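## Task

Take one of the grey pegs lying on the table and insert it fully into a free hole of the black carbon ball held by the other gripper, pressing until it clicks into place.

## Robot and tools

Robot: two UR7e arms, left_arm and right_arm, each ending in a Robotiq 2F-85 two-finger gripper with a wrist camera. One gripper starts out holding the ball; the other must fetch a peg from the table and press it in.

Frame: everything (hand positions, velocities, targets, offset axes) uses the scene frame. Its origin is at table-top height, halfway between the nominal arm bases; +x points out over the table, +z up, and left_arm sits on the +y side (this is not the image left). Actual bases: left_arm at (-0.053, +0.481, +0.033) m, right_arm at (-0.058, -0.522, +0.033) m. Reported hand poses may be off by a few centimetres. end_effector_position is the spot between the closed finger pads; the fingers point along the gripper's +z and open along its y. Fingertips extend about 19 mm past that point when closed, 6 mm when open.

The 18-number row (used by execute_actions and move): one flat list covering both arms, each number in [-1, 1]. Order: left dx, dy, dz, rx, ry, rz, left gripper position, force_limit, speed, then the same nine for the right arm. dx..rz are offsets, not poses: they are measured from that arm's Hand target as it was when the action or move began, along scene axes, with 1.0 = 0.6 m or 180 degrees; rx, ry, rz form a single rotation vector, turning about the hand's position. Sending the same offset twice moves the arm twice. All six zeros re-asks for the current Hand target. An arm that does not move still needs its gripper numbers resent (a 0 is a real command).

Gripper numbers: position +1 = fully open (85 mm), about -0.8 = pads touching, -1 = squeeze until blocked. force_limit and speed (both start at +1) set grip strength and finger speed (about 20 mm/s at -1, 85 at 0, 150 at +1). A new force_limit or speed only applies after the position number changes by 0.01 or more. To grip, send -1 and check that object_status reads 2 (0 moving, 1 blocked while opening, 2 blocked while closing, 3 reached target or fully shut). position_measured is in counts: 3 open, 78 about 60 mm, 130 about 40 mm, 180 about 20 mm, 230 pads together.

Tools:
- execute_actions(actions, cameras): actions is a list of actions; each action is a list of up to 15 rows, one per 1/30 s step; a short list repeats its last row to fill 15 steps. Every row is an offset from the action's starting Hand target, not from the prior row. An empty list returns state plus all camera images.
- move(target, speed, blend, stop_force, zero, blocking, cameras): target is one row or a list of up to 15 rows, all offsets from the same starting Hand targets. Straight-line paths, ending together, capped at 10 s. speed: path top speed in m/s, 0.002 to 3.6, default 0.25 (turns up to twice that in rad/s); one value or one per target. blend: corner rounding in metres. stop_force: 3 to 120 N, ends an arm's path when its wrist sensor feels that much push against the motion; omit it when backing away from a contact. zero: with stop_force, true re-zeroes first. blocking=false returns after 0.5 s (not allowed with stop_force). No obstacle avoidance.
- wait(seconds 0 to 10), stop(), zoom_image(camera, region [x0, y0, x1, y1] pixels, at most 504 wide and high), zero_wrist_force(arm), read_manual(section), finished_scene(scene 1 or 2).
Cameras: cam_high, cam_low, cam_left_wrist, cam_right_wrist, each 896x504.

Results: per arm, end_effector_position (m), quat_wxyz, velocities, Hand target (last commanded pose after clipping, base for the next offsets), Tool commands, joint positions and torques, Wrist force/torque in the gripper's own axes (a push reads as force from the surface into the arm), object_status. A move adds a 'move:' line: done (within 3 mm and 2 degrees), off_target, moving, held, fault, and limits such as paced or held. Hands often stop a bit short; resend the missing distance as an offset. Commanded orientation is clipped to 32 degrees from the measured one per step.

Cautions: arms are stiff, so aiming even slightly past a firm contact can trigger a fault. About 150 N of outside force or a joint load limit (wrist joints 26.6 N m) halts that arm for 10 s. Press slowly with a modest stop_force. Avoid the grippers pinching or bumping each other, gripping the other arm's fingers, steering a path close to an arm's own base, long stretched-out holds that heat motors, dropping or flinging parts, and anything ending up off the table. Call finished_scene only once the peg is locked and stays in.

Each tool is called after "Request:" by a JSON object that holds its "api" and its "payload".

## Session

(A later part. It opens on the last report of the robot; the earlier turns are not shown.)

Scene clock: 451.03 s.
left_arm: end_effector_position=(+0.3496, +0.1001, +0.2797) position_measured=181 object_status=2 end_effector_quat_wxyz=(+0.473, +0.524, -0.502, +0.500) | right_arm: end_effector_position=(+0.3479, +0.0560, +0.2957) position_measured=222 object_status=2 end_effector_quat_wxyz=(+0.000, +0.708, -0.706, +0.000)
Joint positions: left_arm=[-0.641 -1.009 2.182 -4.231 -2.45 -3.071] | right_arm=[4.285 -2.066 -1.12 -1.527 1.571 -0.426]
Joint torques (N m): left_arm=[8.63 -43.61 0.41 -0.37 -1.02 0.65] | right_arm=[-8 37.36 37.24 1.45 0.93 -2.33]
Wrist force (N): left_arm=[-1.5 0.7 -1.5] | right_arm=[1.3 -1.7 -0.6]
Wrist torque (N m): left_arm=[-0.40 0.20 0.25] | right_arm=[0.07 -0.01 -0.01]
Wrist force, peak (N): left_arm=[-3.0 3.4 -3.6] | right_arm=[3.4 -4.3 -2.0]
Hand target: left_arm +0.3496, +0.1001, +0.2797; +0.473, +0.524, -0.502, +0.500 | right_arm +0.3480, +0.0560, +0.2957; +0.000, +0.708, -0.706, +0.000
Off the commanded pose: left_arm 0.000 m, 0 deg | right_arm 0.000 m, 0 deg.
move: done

Request:
{"api": "move", "payload": {"target": [0,0,0,0,0,0,-1,1,-1,0.0003,0,0.00025,0,0,0,-1,-0.5,-1], "speed": 0.003}}

Request:
{"api": "move", "payload": {"target": [0,0,0,0,0,0,-1,1,-1,0,0.01,0,0,0,0,-1,-0.5,-1], "speed": 0.003, "stop_force": 10, "cameras": ["all"]}}

Request:
{"api": "zoom_image", "payload": {"camera": "cam_right_wrist", "region": [440, 300, 560, 440]}}

Request:
{"api": "zoom_image", "payload": {"camera": "cam_left_wrist", "region": [410, 180, 540, 330]}}

Scene clock: 455.60 s.
left_arm: end_effector_position=(+0.3496, +0.1001, +0.2797) position_measured=181 object_status=2 end_effector_quat_wxyz=(+0.473, +0.524, -0.502, +0.500) | right_arm: end_effector_position=(+0.3481, +0.0560, +0.2958) position_measured=222 object_status=2 end_effector_quat_wxyz=(+0.000, +0.708, -0.706, +0.000)
Joint positions: left_arm=[-0.641 -1.009 2.182 -4.231 -2.45 -3.071] | right_arm=[4.285 -2.066 -1.119 -1.528 1.571 -0.426]
Joint torques (N m): left_arm=[10.6 -43.35 -0.24 -0.36 -1.1 0.65] | right_arm=[-9.87 38.69 38.74 1.38 0.95 -2.58]
Wrist force (N): left_arm=[-1.3 0.1 -1.3] | right_arm=[1.0 -0.6 -0.5]
Wrist torque (N m): left_arm=[-0.33 0.23 0.24] | right_arm=[0.09 0.00 0.04]
Wrist force, peak (N): left_arm=[-1.6 0.9 -1.8] | right_arm=[1.3 -1.8 -1.0]
Hand target: left_arm +0.3496, +0.1001, +0.2797; +0.473, +0.524, -0.502, +0.500 | right_arm +0.3481, +0.0560, +0.2958; +0.000, +0.708, -0.706, +0.000
Off the commanded pose: left_arm 0.000 m, 0 deg | right_arm 0.000 m, 0 deg.
move: done

Scene clock: 457.13 s.
left_arm: end_effector_position=(+0.3496, +0.1001, +0.2797) position_measured=181 object_status=2 end_effector_quat_wxyz=(+0.473, +0.524, -0.502, +0.500) | right_arm: end_effector_position=(+0.3481, +0.0576, +0.2958) position_measured=222 object_status=2 end_effector_quat_wxyz=(+0.000, +0.708, -0.706, +0.000)
Joint positions: left_arm=[-0.641 -1.009 2.182 -4.231 -2.45 -3.071] | right_arm=[4.286 -2.07 -1.114 -1.529 1.571 -0.425]
Joint torques (N m): left_arm=[4.63 -43.01 -1.94 -0.29 -0.89 0.62] | right_arm=[-1.63 51.44 18.89 6.47 1.16 -1.33]
Wrist force (N): left_arm=[-2.1 2.2 -9.4] | right_arm=[9.6 -3.3 -0.8]
Wrist torque (N m): left_arm=[-0.44 0.24 0.24] | right_arm=[0.12 0.01 -0.14]
Wrist force, peak (N): left_arm=[-2.2 1.4 -11.8] | right_arm=[12.2 -3.0 -0.5]
Hand target: left_arm +0.3496, +0.1001, +0.2797; +0.473, +0.524, -0.502, +0.500 | right_arm +0.3482, +0.0576, +0.2958; +0.000, +0.708, -0.706, +0.000 (not the last commanded pose)
Off the commanded pose: left_arm 0.000 m, 0 deg | right_arm 0.004 m, 0 deg.
move: contact (right_arm)
camera_calibration:
cam_left_wrist: T_world_to_cam=[[-0.999565, -0.026079, -0.0137877, 0.360633], [0.00197448, 0.407194, -0.91334, 0.22804], [0.0294332, -0.912969, -0.406965, 0.323992], [0, 0, 0, 1]] pos_world=[0.35049, 0.212343, 0.345104]
cam_right_wrist: T_world_to_cam=[[-0.999898, 0.00684273, 0.012541, 0.350066], [0.0106326, 0.942743, 0.333351, -0.129444], [-0.00954189, 0.333451, -0.942719, 0.384754], [0, 0, 0, 1]] pos_world=[0.355078, -0.00865913, 0.401475]

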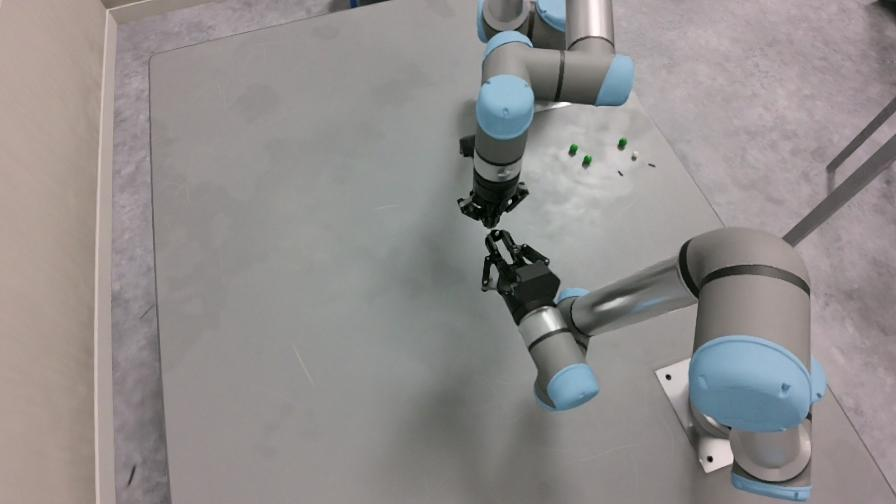

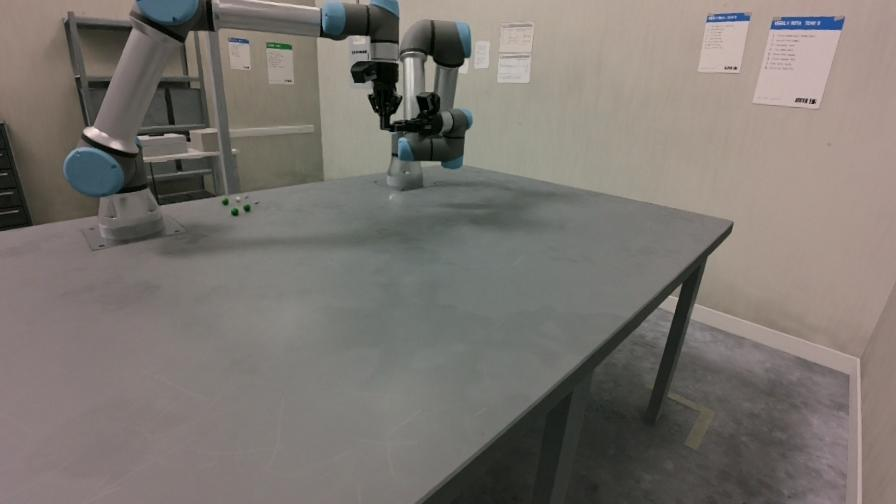

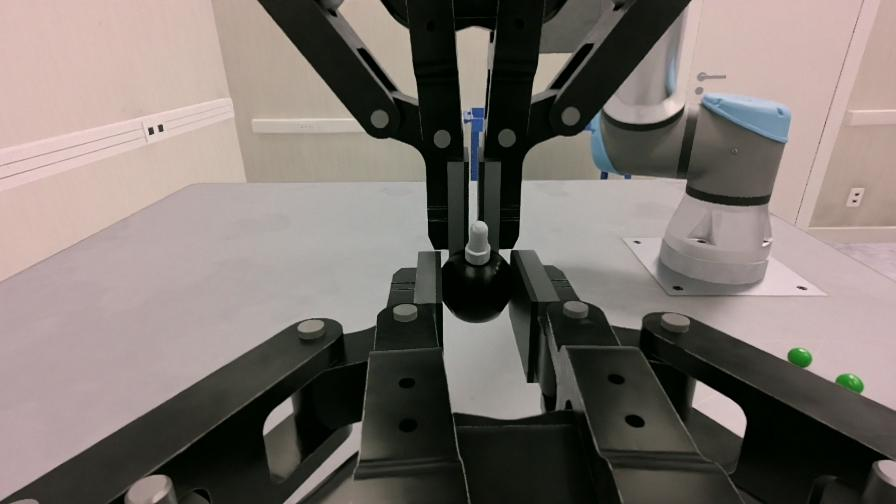

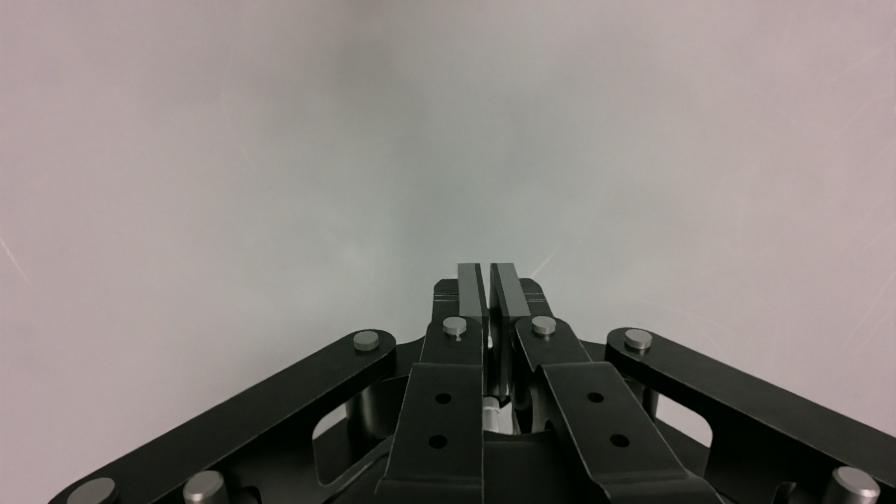

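Scaled by 3.600.

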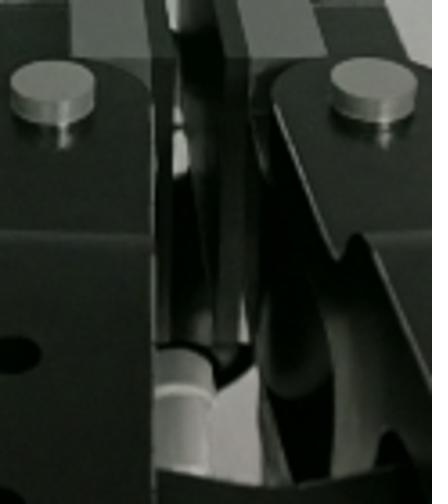

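Scaled by 3.360.

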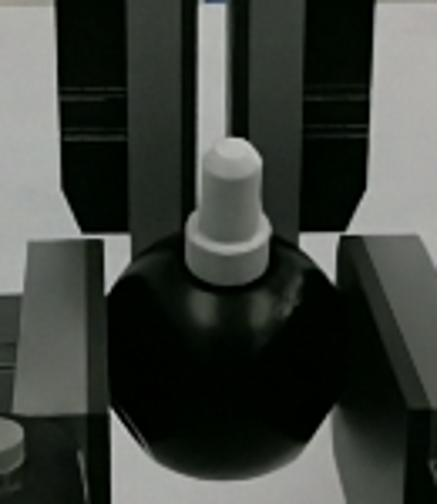

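Request:
{"api": "move", "payload": {"target": [0,0,0,0,0,0,-1,1,-1,0.0004,0.008,0,0,0,0,-1,-0.5,-1], "speed": 0.003, "stop_force": 25, "zero": false}}

Scene clock: 463.20 s.
left_arm: end_effector_position=(+0.3496, +0.1001, +0.2797) position_measured=181 object_status=2 end_effector_quat_wxyz=(+0.473, +0.524, -0.502, +0.500) | right_arm: end_effector_position=(+0.3482, +0.0597, +0.2958) position_measured=222 object_status=2 end_effector_quat_wxyz=(+0.000, +0.708, -0.706, +0.000)
Joint positions: left_arm=[-0.641 -1.009 2.182 -4.231 -2.45 -3.071] | right_arm=[4.287 -2.075 -1.106 -1.532 1.571 -0.424]
Joint torques (N m): left_arm=[-20.75 -42.57 -8.49 -0.39 -0.91 0.21] | right_arm=[5.12 50.13 23.05 10.41 2.49 -1.03]
Wrist force (N): left_arm=[-2.3 0.6 -22.3] | right_arm=[23.3 -2.4 -0.3]
Wrist torque (N m): left_arm=[-0.43 0.22 0.24] | right_arm=[0.11 0.09 -0.17]
Wrist force, peak (N): left_arm=[-2.3 -0.1 -25.2] | right_arm=[26.6 -1.6 -0.2]
Hand target: left_arm +0.3496, +0.1001, +0.2797; +0.473, +0.524, -0.502, +0.500 | right_arm +0.3483, +0.0597, +0.2958; +0.000, +0.708, -0.706, +0.000 (not the last commanded pose)
Off the commanded pose: left_arm 0.000 m, 0 deg | right_arm 0.003 m, 0 deg.
move: contact (right_arm)

Request:
{"api": "move", "payload": {"target": [0,0,0,0,0,0,-1,1,-1,0.0002,0.008,0,0,0,0,-1,-0.5,-1], "speed": 0.003, "stop_force": 40, "zero": false, "cameras": ["all"]}}

Request:
{"api": "zoom_image", "payload": {"camera": "cam_right_wrist", "region": [440, 300, 560, 440]}}

Request:
{"api": "zoom_image", "payload": {"camera": "cam_left_wrist", "region": [410, 180, 540, 330]}}

Request:
{"api": "zoom_image", "payload": {"camera": "cam_low", "region": [350, 90, 430, 160]}}

Scene clock: 468.67 s.
left_arm: end_effector_position=(+0.3496, +0.1001, +0.2797) position_measured=181 object_status=2 end_effector_quat_wxyz=(+0.473, +0.524, -0.502, +0.500) | right_arm: end_effector_position=(+0.3483, +0.0617, +0.2957) position_measured=222 object_status=2 end_effector_quat_wxyz=(+0.000, +0.708, -0.706, +0.000)
Joint positions: left_arm=[-0.641 -1.009 2.182 -4.231 -2.45 -3.071] | right_arm=[4.288 -2.079 -1.099 -1.535 1.571 -0.423]
Joint torques (N m): left_arm=[-21.83 -44.93 -15.87 -0.5 -0.99 0.37] | right_arm=[11.14 48.88 28.43 14.57 3.85 -1.23]
Wrist force (N): left_arm=[-3.5 -1.1 -38.0] | right_arm=[39.7 -1.5 -0.3]
Wrist torque (N m): left_arm=[-0.39 0.23 0.24] | right_arm=[0.06 0.17 -0.20]
Wrist force, peak (N): left_arm=[-3.6 -2.2 -40.6] | right_arm=[43.1 -0.2 0.0]
Hand target: left_arm +0.3496, +0.1001, +0.2797; +0.473, +0.524, -0.502, +0.500 | right_arm +0.3483, +0.0617, +0.2957; +0.000, +0.708, -0.706, +0.000 (not the last commanded pose)
Off the commanded pose: left_arm 0.000 m, 0 deg | right_arm 0.003 m, 0 deg.
move: contact (right_arm)
camera_calibration:
cam_left_wrist: T_world_to_cam=[[-0.999565, -0.026079, -0.0137877, 0.360633], [0.00197448, 0.407194, -0.91334, 0.22804], [0.0294332, -0.912969, -0.406965, 0.323992], [0, 0, 0, 1]] pos_world=[0.35049, 0.212343, 0.345104]
cam_right_wrist: T_world_to_cam=[[-0.999897, 0.0069392, 0.012574, 0.350223], [0.0107324, 0.942815, 0.333142, -0.133356], [-0.00954321, 0.333243, -0.942793, 0.383386], [0, 0, 0, 1]] pos_world=[0.355277, -0.0044606, 0.401476]

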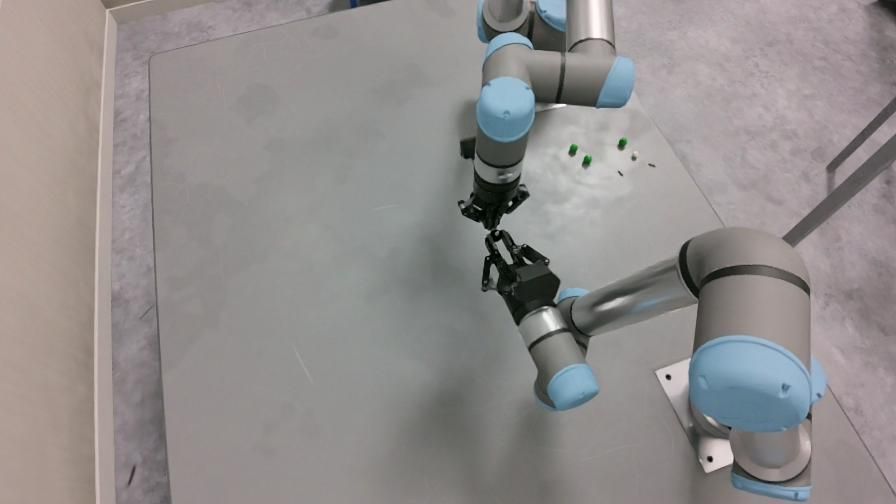

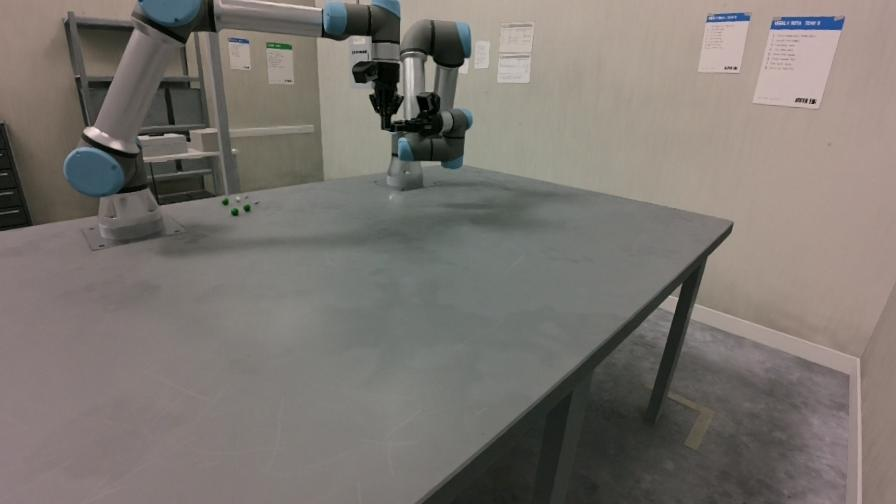

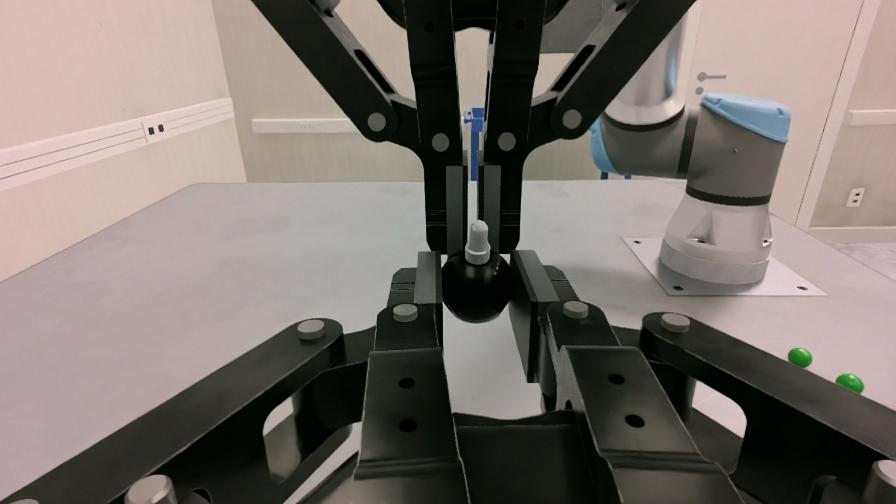

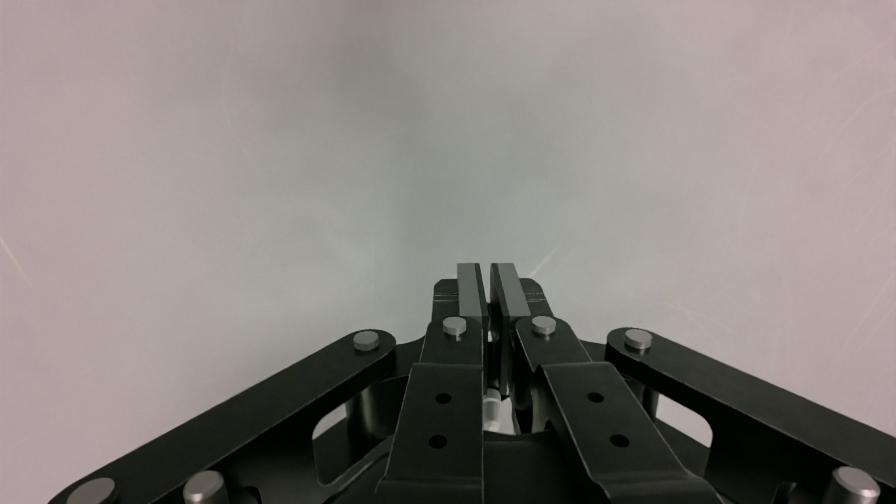

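Scaled by 3.600.

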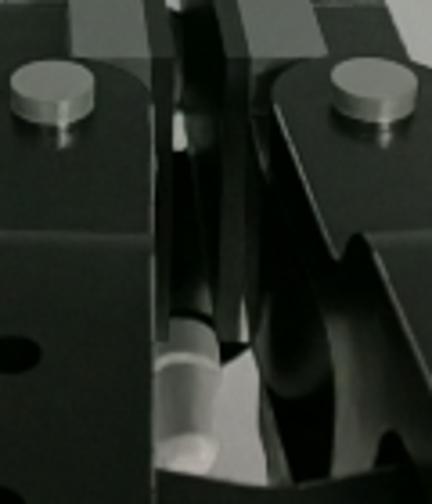

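Scaled by 3.360.

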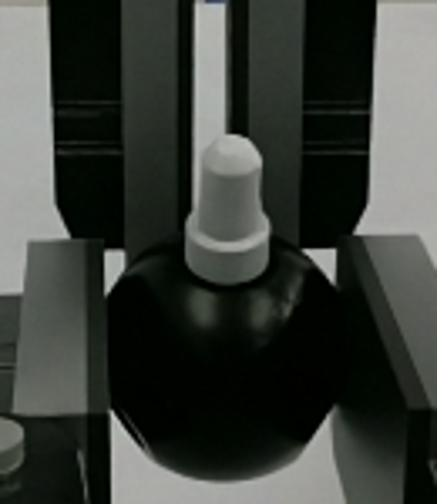

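Scaled by 6.300.

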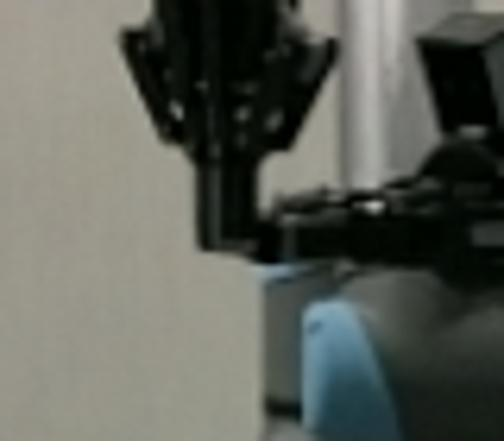

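Request:
{"api": "move", "payload": {"target": [0,0,0,0,0,0,-1,1,-1,0,0.008,0,0,0,0,-1,-0.5,-1], "speed": 0.003, "stop_force": 55, "zero": false, "cameras": ["cam_left_wrist","cam_right_wrist"]}}

Request:
{"api": "zoom_image", "payload": {"camera": "cam_right_wrist", "region": [440, 300, 560, 440]}}

Request:
{"api": "zoom_image", "payload": {"camera": "cam_left_wrist", "region": [410, 180, 540, 330]}}

Scene clock: 477.83 s.
left_arm: end_effector_position=(+0.3496, +0.1001, +0.2797) position_measured=181 object_status=2 end_effector_quat_wxyz=(+0.473, +0.524, -0.502, +0.500) | right_arm: end_effector_position=(+0.3481, +0.0624, +0.2955) position_measured=222 object_status=2 end_effector_quat_wxyz=(+0.002, +0.708, -0.706, +0.001)
Joint positions: left_arm=[-0.641 -1.009 2.182 -4.231 -2.45 -3.071] | right_arm=[4.288 -2.082 -1.094 -1.539 1.571 -0.422]
Joint torques (N m): left_arm=[-21.76 -43 -19.42 -0.11 -0.76 0.62] | right_arm=[10.24 50.03 29.43 16.09 5.04 -2.23]
Wrist force (N): left_arm=[-3.5 1.2 -43.8] | right_arm=[46.3 -4.2 0.2]
Wrist torque (N m): left_arm=[-0.46 0.23 0.24] | right_arm=[0.10 0.12 -0.18]
Wrist force, peak (N): left_arm=[-3.5 -1.1 -52.9] | right_arm=[56.0 -1.9 0.6]
Hand target: left_arm +0.3496, +0.1001, +0.2797; +0.473, +0.524, -0.502, +0.500 | right_arm +0.3482, +0.0627, +0.2956; +0.001, +0.708, -0.706, +0.000 (not the last commanded pose)
Off the commanded pose: left_arm 0.000 m, 0 deg | right_arm 0.004 m, 0 deg.
move: contact (right_arm)
camera_calibration:
cam_left_wrist: T_world_to_cam=[[-0.999565, -0.026079, -0.0137877, 0.360633], [0.00197448, 0.407194, -0.91334, 0.22804], [0.0294332, -0.912969, -0.406965, 0.323992], [0, 0, 0, 1]] pos_world=[0.35049, 0.212343, 0.345104]
cam_right_wrist: T_world_to_cam=[[-0.999881, 0.00709767, 0.0136674, 0.349666], [0.0112202, 0.943633, 0.330805, -0.133356], [-0.0105491, 0.330919, -0.9436, 0.38359], [0, 0, 0, 1]] pos_world=[0.355167, -0.00357996, 0.401291]
Images, in order (width x height): cam_left_wrist 896x504, cam_right_wrist 896x504.

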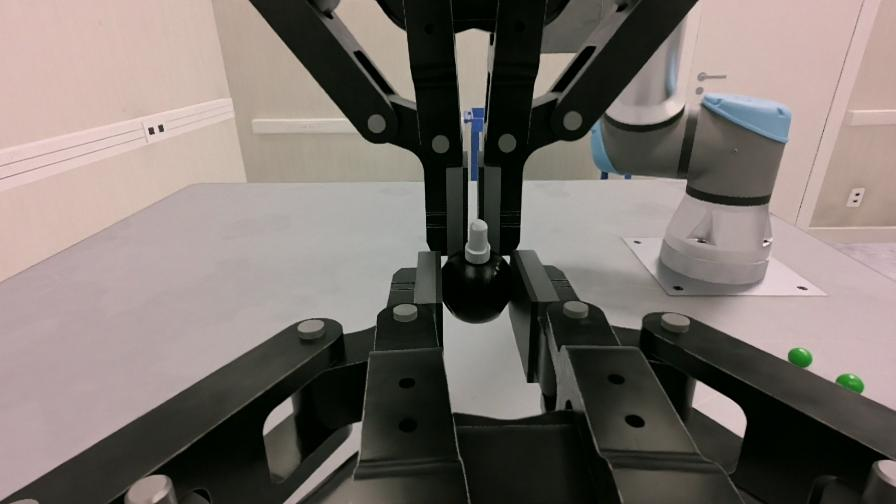

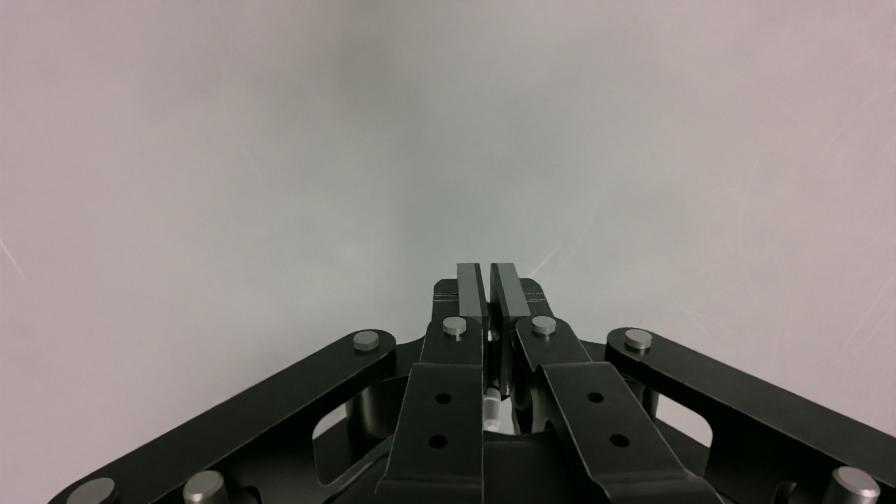

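Scaled by 3.600.

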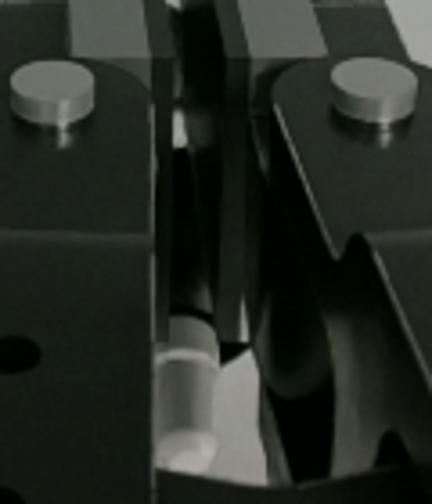

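Scaled by 3.360.

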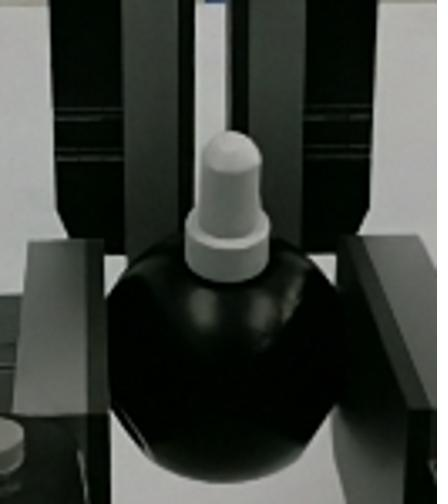

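Request:
{"api": "move", "payload": {"target": [0,0,0,0,0,0,-1,1,-1,0,-0.002,0,0,0,0,-1,-0.5,-1], "speed": 0.005}}

Scene clock: 483.97 s.
left_arm: end_effector_position=(+0.3496, +0.1001, +0.2797) position_measured=181 object_status=2 end_effector_quat_wxyz=(+0.473, +0.524, -0.502, +0.500) | right_arm: end_effector_position=(+0.3482, +0.0616, +0.2956) position_measured=222 object_status=2 end_effector_quat_wxyz=(+0.001, +0.708, -0.706, +0.000)
Joint positions: left_arm=[-0.641 -1.009 2.182 -4.231 -2.45 -3.071] | right_arm=[4.288 -2.08 -1.098 -1.536 1.571 -0.423]
Joint torques (N m): left_arm=[-22.4 -39.63 -21.32 0.61 -0.5 0.72] | right_arm=[2.01 52.1 23.56 10.86 5.21 -2.24]
Wrist force (N): left_arm=[-0.7 1.7 -24.7] | right_arm=[25.6 -3.5 1.4]
Wrist torque (N m): left_arm=[-0.42 0.26 0.24] | right_arm=[0.11 0.12 0.01]
Wrist force, peak (N): left_arm=[-3.2 0.7 -44.2] | right_arm=[46.8 -3.1 0.8]
Hand target: left_arm +0.3496, +0.1001, +0.2797; +0.473, +0.524, -0.502, +0.500 | right_arm +0.3482, +0.0615, +0.2956; +0.001, +0.708, -0.706, +0.000
Off the commanded pose: left_arm 0.000 m, 0 deg | right_arm 0.000 m, 0 deg.
move: done

Request:
{"api": "move", "payload": {"target": [0,0,0,0,0,0,-1,1,-1,0,-0.0015,0,0,0,0,-1,-0.5,-1], "speed": 0.005}}

Scene clock: 487.23 s.
left_arm: end_effector_position=(+0.3496, +0.1001, +0.2797) position_measured=181 object_status=2 end_effector_quat_wxyz=(+0.473, +0.524, -0.502, +0.500) | right_arm: end_effector_position=(+0.3482, +0.0607, +0.2956) position_measured=222 object_status=2 end_effector_quat_wxyz=(+0.001, +0.708, -0.706, +0.000)
Joint positions: left_arm=[-0.642 -1.009 2.182 -4.231 -2.45 -3.071] | right_arm=[4.287 -2.078 -1.101 -1.535 1.571 -0.423]
Joint torques (N m): left_arm=[-13.58 -39.52 -21.17 0.21 -0.6 0.58] | right_arm=[-5.92 52.94 17.68 5.69 3.07 -2.29]
Wrist force (N): left_arm=[1.1 2.7 -4.7] | right_arm=[4.6 -4.0 1.6]
Wrist torque (N m): left_arm=[-0.53 0.22 0.24] | right_arm=[0.12 0.00 0.04]
Wrist force, peak (N): left_arm=[-0.7 1.9 -24.1] | right_arm=[25.2 -3.6 1.5]
Hand target: left_arm +0.3496, +0.1001, +0.2797; +0.473, +0.524, -0.502, +0.500 | right_arm +0.3482, +0.0606, +0.2956; +0.001, +0.708, -0.706, +0.000
Off the commanded pose: left_arm 0.000 m, 0 deg | right_arm 0.000 m, 0 deg.
move: done

Request:
{"api": "move", "payload": {"target": [[0,0,0,0,0,0,-1,1,-1,0,-0.0003,0,0,0,0,-0.5,-0.5,-1],[0,0,0,0,0,0,-1,1,-1,0,-0.1,0,0,0,0,-0.5,-0.5,-1]], "speed": 0.06, "cameras": ["all"]}}

Request:
{"api": "zoom_image", "payload": {"camera": "cam_left_wrist", "region": [410, 180, 540, 330]}}

Request:
{"api": "zoom_image", "payload": {"camera": "cam_low", "region": [350, 90, 430, 160]}}

Request:
{"api": "zoom_image", "payload": {"camera": "cam_right_wrist", "region": [420, 300, 560, 440]}}

Scene clock: 496.30 s.
left_arm: end_effector_position=(+0.3496, +0.1001, +0.2797) position_measured=181 object_status=2 end_effector_quat_wxyz=(+0.473, +0.524, -0.502, +0.500) | right_arm: end_effector_position=(+0.3482, +0.0006, +0.2956) position_measured=192 object_status=3 end_effector_quat_wxyz=(+0.001, +0.708, -0.706, +0.000)
Joint positions: left_arm=[-0.641 -1.009 2.182 -4.231 -2.45 -3.071] | right_arm=[4.249 -1.953 -1.284 -1.477 1.571 -0.461]
Joint torques (N m): left_arm=[7.09 -34.99 -21.89 -1.88 -0.42 0.67] | right_arm=[-10.42 47.66 18.41 4.84 -0.81 -2.47]
Wrist force (N): left_arm=[-0.4 -1.0 -0.4] | right_arm=[0.0 0.4 0.1]
Wrist torque (N m): left_arm=[-0.31 0.21 0.24] | right_arm=[0.05 0.00 0.01]
Wrist force, peak (N): left_arm=[1.0 3.0 -4.4] | right_arm=[4.1 -4.2 1.7]
Hand target: left_arm +0.3496, +0.1001, +0.2797; +0.473, +0.524, -0.502, +0.500 | right_arm +0.3482, +0.0006, +0.2956; +0.001, +0.708, -0.706, +0.000
Off the commanded pose: left_arm 0.000 m, 0 deg | right_arm 0.000 m, 0 deg.
move: done
camera_calibration:
cam_left_wrist: T_world_to_cam=[[-0.999565, -0.026079, -0.0137877, 0.360633], [0.00197448, 0.407194, -0.91334, 0.22804], [0.0294332, -0.912969, -0.406965, 0.323992], [0, 0, 0, 1]] pos_world=[0.35049, 0.212343, 0.345104]
cam_right_wrist: T_world_to_cam=[[-0.999889, 0.00706854, 0.013136, 0.350422], [0.0110267, 0.943308, 0.331736, -0.0753109], [-0.0100464, 0.331844, -0.943281, 0.403914], [0, 0, 0, 1]] pos_world=[0.355272, -0.0654721, 0.401385]

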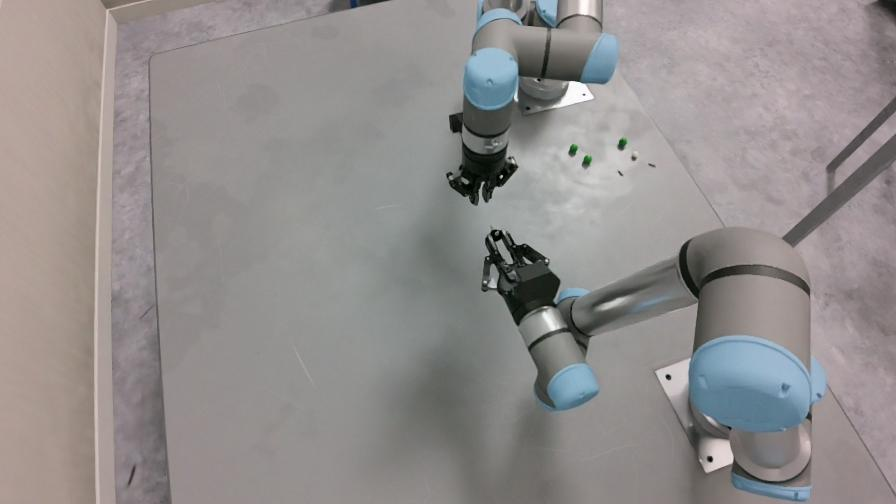

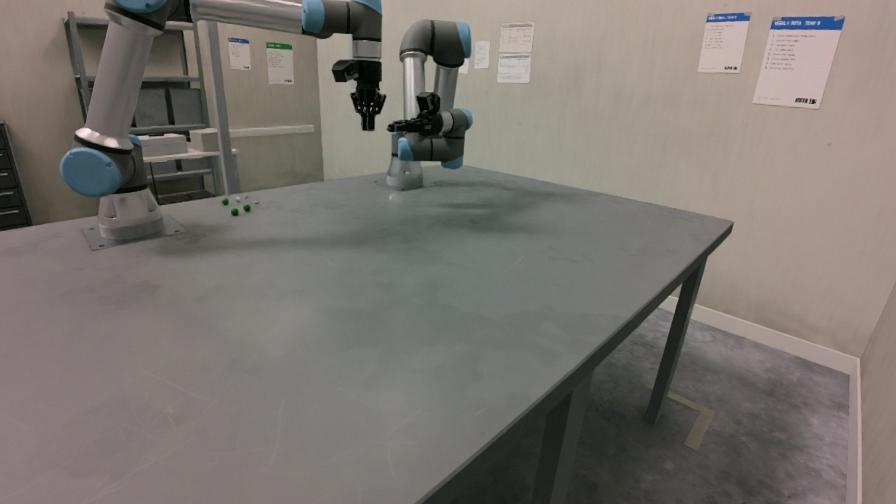

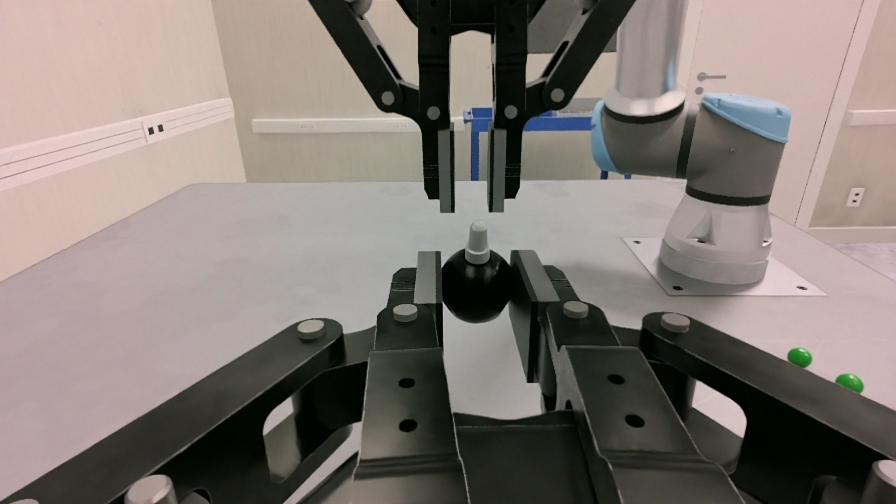

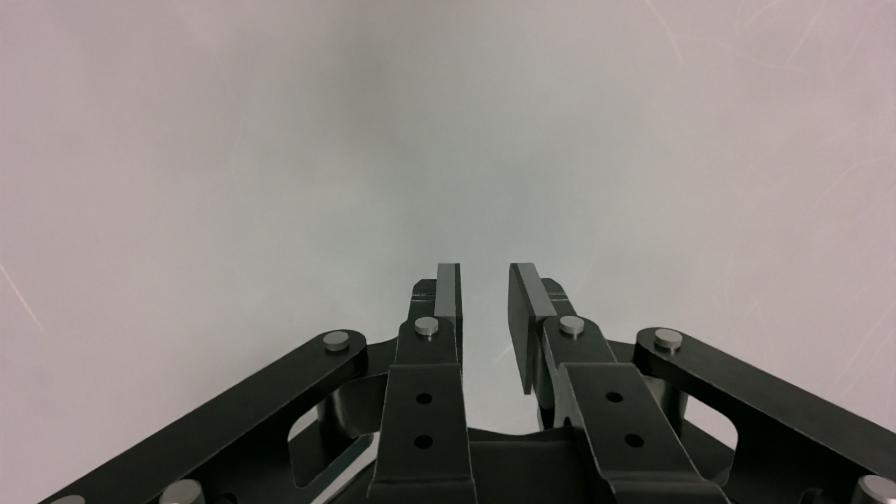

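Scaled by 3.360.

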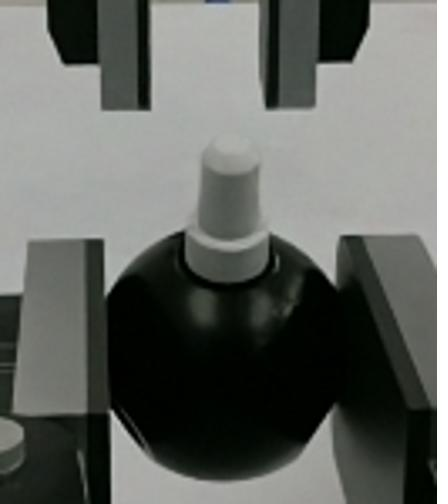

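Scaled by 6.300.

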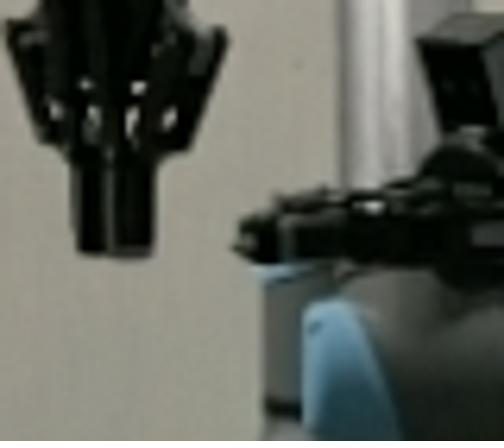

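Scaled by 3.600.

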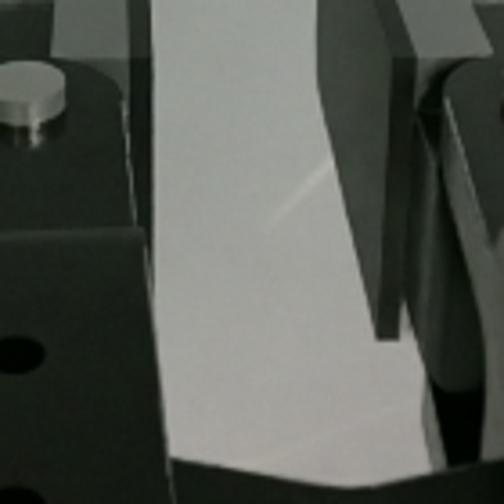

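Request:
{"api": "move", "payload": {"target": [0,0,0,0,0,0,-1,1,-1,-0.008,0.03,0.1,0.1667,0,0,-0.5,-0.5,-1], "speed": 0.3, "cameras": ["cam_right_wrist"]}}

Request:
{"api": "zoom_image", "payload": {"camera": "cam_right_wrist", "region": [400, 200, 540, 340]}}

Scene clock: 506.70 s.
left_arm: end_effector_position=(+0.3496, +0.1001, +0.2797) position_measured=181 object_status=2 end_effector_quat_wxyz=(+0.473, +0.524, -0.502, +0.500) | right_arm: end_effector_position=(+0.3434, +0.0186, +0.3556) position_measured=192 object_status=3 end_effector_quat_wxyz=(-0.182, +0.684, -0.682, -0.182)
Joint positions: left_arm=[-0.641 -1.009 2.182 -4.231 -2.45 -3.071] | right_arm=[4.169 -1.775 -1.567 -0.913 1.83 -0.481]
Joint torques (N m): left_arm=[0.63 -34.49 -21.23 -1.78 -0.54 0.65] | right_arm=[-9.51 39.65 17.46 5.23 2.01 2.18]
Wrist force (N): left_arm=[-0.5 -1.2 -0.3] | right_arm=[0.6 0.4 0.4]
Wrist torque (N m): left_arm=[-0.34 0.24 0.24] | right_arm=[0.06 -0.07 -0.13]
Wrist force, peak (N): left_arm=[-0.8 -1.4 -0.3] | right_arm=[1.0 0.8 0.1]
Hand target: left_arm +0.3496, +0.1001, +0.2797; +0.473, +0.524, -0.502, +0.500 | right_arm +0.3434, +0.0186, +0.3556; -0.182, +0.684, -0.682, -0.182
Off the commanded pose: left_arm 0.000 m, 0 deg | right_arm 0.000 m, 0 deg.
move: done
camera_calibration:
cam_right_wrist: T_world_to_cam=[[-0.999889, -0.000447327, 0.01491, 0.344216], [0.0110263, 0.651031, 0.758971, -0.258606], [-0.0100464, 0.759051, -0.650954, 0.34262], [0, 0, 0, 1]] pos_world=[0.350472, -0.0915516, 0.414172]
Images, in order (width x height): cam_right_wrist 896x504.

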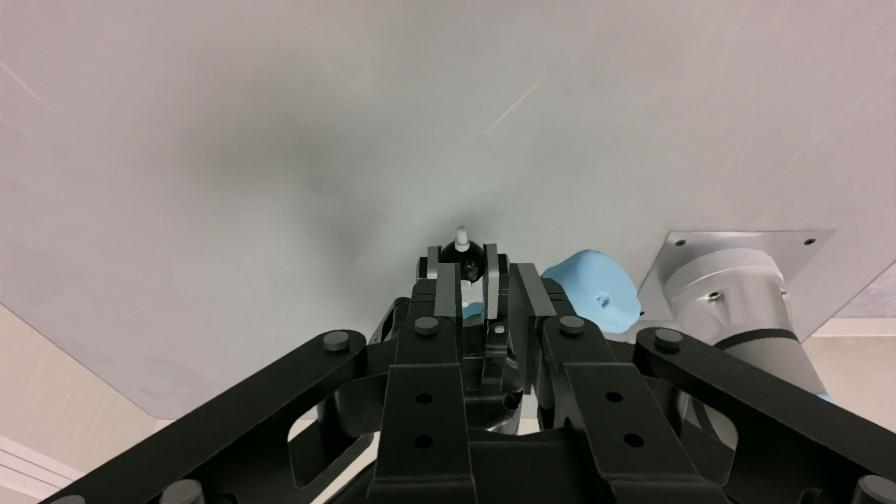

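Scaled by 3.600.

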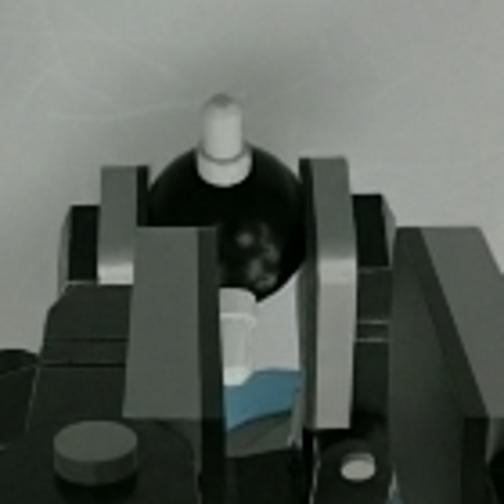

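Request:
{"api": "move", "payload": {"target": [0,0,0.03,0,0,0.36,-1,1,-1,0,0,0,0,0,0,-0.5,-0.5,-1], "speed": 0.3, "cameras": ["cam_right_wrist","cam_left_wrist"]}}

Request:
{"api": "zoom_image", "payload": {"camera": "cam_right_wrist", "region": [400, 200, 540, 340]}}

Scene clock: 526.70 s.
left_arm: end_effector_position=(+0.3496, +0.1001, +0.2976) position_measured=181 object_status=2 end_effector_quat_wxyz=(+0.131, +0.711, -0.143, +0.675) | right_arm: end_effector_position=(+0.3434, +0.0186, +0.3556) position_measured=192 object_status=3 end_effector_quat_wxyz=(-0.182, +0.684, -0.682, -0.182)
Joint positions: left_arm=[-1.463 -1.162 2.424 -4.293 -0.502 -3.233] | right_arm=[4.169 -1.775 -1.567 -0.913 1.83 -0.481]
Joint torques (N m): left_arm=[-14 -37.88 -20.39 0.16 1.58 -1.8] | right_arm=[-10.77 39.53 17.71 5.52 2.1 2.51]
Wrist force (N): left_arm=[-0.4 -1.2 -0.2] | right_arm=[0.9 0.5 0.5]
Wrist torque (N m): left_arm=[-0.35 0.21 0.41] | right_arm=[0.08 -0.11 -0.14]
Wrist force, peak (N): left_arm=[-0.8 -1.7 -0.4] | right_arm=[1.0 0.7 0.4]
Hand target: left_arm +0.3496, +0.1001, +0.2977; +0.131, +0.711, -0.143, +0.675 | right_arm +0.3434, +0.0186, +0.3556; -0.182, +0.684, -0.682, -0.182
Off the commanded pose: left_arm 0.000 m, 0 deg | right_arm 0.000 m, 0 deg.
move: done
camera_calibration:
cam_left_wrist: T_world_to_cam=[[-0.402111, -0.915484, -0.0139717, 0.24109], [-0.36753, 0.17537, -0.913328, 0.396799], [0.838587, -0.362124, -0.406986, -0.00681266], [0, 0, 0, 1]] pos_world=[0.248493, 0.14866, 0.363003]
cam_right_wrist: T_world_to_cam=[[-0.999889, -0.000449563, 0.01491, 0.344216], [0.0110262, 0.650924, 0.759063, -0.258655], [-0.0100465, 0.759142, -0.650847, 0.342584], [0, 0, 0, 1]] pos_world=[0.350472, -0.0915503, 0.414172]
Images, in order (width x height): cam_left_wrist 896x504, cam_right_wrist 896x504.

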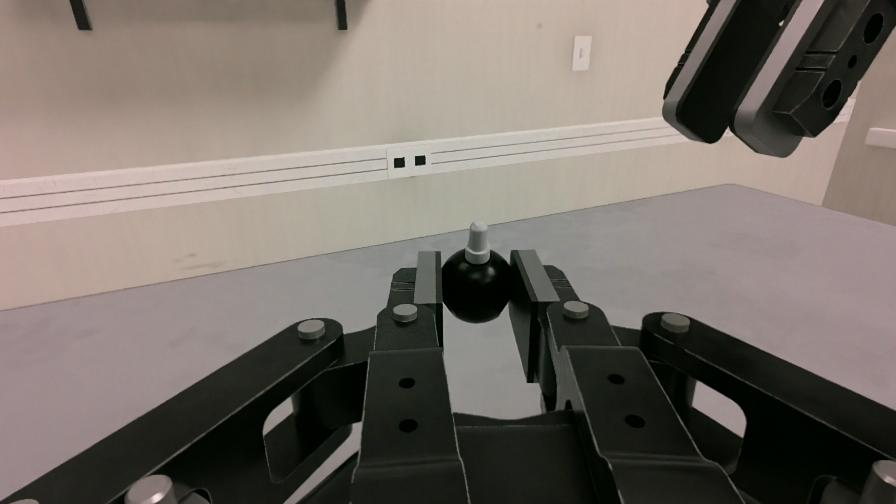

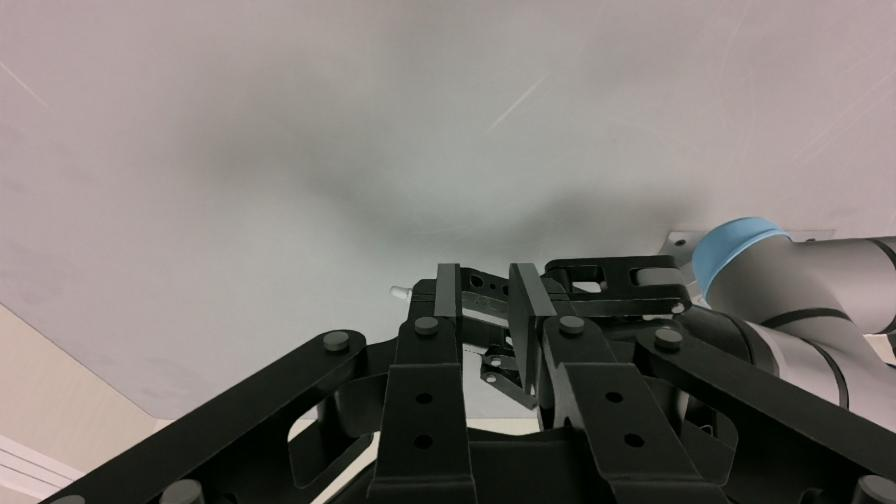

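Scaled by 3.600.

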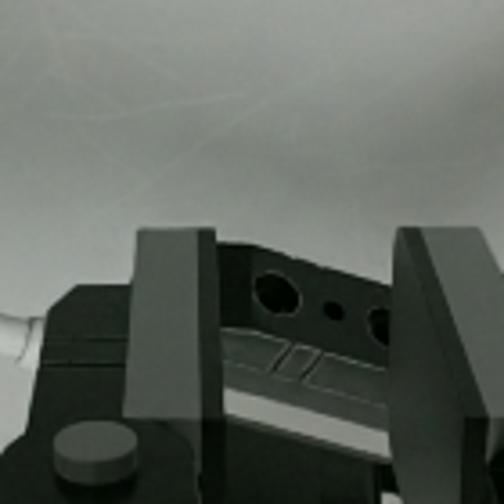

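Request:
{"api": "move", "payload": {"target": [0,0,0,0,0,0,-1,1,-1,0.06,0,0.06,0,0,0,-0.5,-0.5,-1], "speed": 0.3, "cameras": ["cam_right_wrist"]}}

Request:
{"api": "zoom_image", "payload": {"camera": "cam_right_wrist", "region": [400, 190, 540, 330]}}

Scene clock: 532.23 s.
left_arm: end_effector_position=(+0.3496, +0.1001, +0.2977) position_measured=181 object_status=2 end_effector_quat_wxyz=(+0.131, +0.711, -0.143, +0.675) | right_arm: end_effector_position=(+0.3794, +0.0186, +0.3916) position_measured=192 object_status=3 end_effector_quat_wxyz=(-0.182, +0.684, -0.682, -0.182)
Joint positions: left_arm=[-1.463 -1.162 2.424 -4.293 -0.502 -3.233] | right_arm=[4.116 -1.822 -1.412 -1.033 1.853 -0.53]
Joint torques (N m): left_arm=[-14.25 -38.31 -18.47 -0.12 1.53 -1.89] | right_arm=[-10.56 30.92 37.9 2.05 2.2 -2.15]
Wrist force (N): left_arm=[-0.8 -1.0 -0.3] | right_arm=[0.7 0.6 0.4]
Wrist torque (N m): left_arm=[-0.32 0.26 0.41] | right_arm=[0.10 -0.08 0.08]
Wrist force, peak (N): left_arm=[-0.7 -1.3 -0.6] | right_arm=[1.1 1.2 0.9]
Hand target: left_arm +0.3496, +0.1001, +0.2977; +0.131, +0.711, -0.143, +0.675 | right_arm +0.3794, +0.0186, +0.3916; -0.182, +0.684, -0.682, -0.182
Off the commanded pose: left_arm 0.000 m, 0 deg | right_arm 0.000 m, 0 deg.
move: done
camera_calibration:
cam_right_wrist: T_world_to_cam=[[-0.999889, -0.000449563, 0.01491, 0.379576], [0.0110262, 0.650924, 0.759063, -0.286377], [-0.0100465, 0.759142, -0.650847, 0.366375], [0, 0, 0, 1]] pos_world=[0.386372, -0.0915503, 0.450172]
Images, in order (width x height): cam_right_wrist 896x504.

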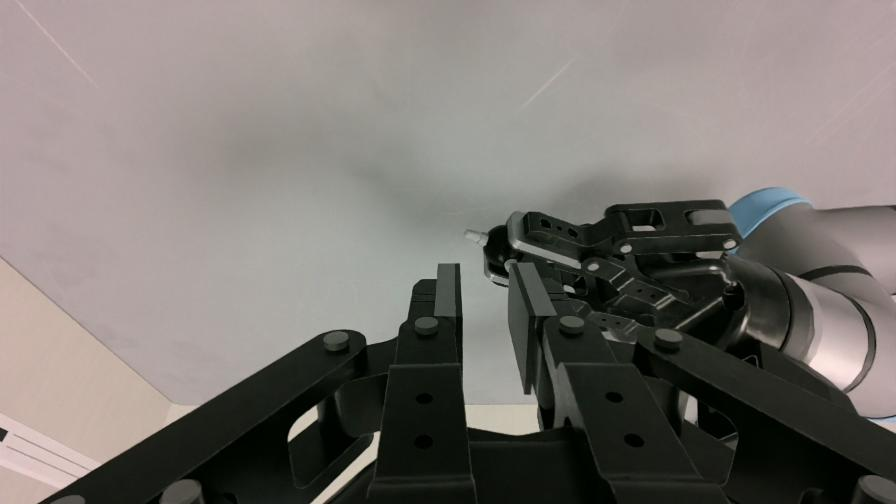

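Scaled by 3.600.

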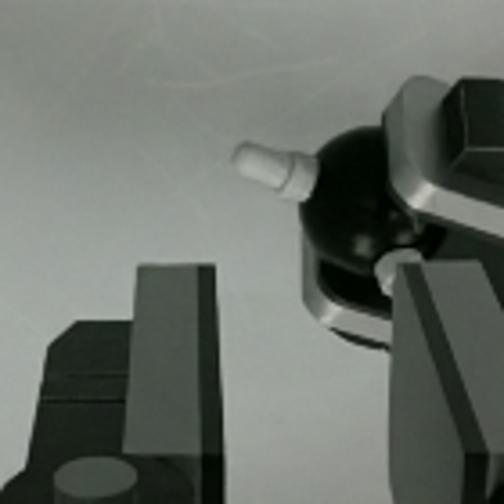

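Request:
{"api": "zoom_image", "payload": {"camera": "cam_right_wrist", "region": [455, 215, 525, 275]}}

Scaled by 7.200.

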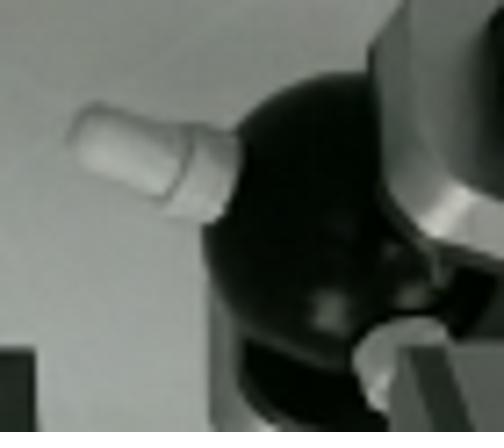

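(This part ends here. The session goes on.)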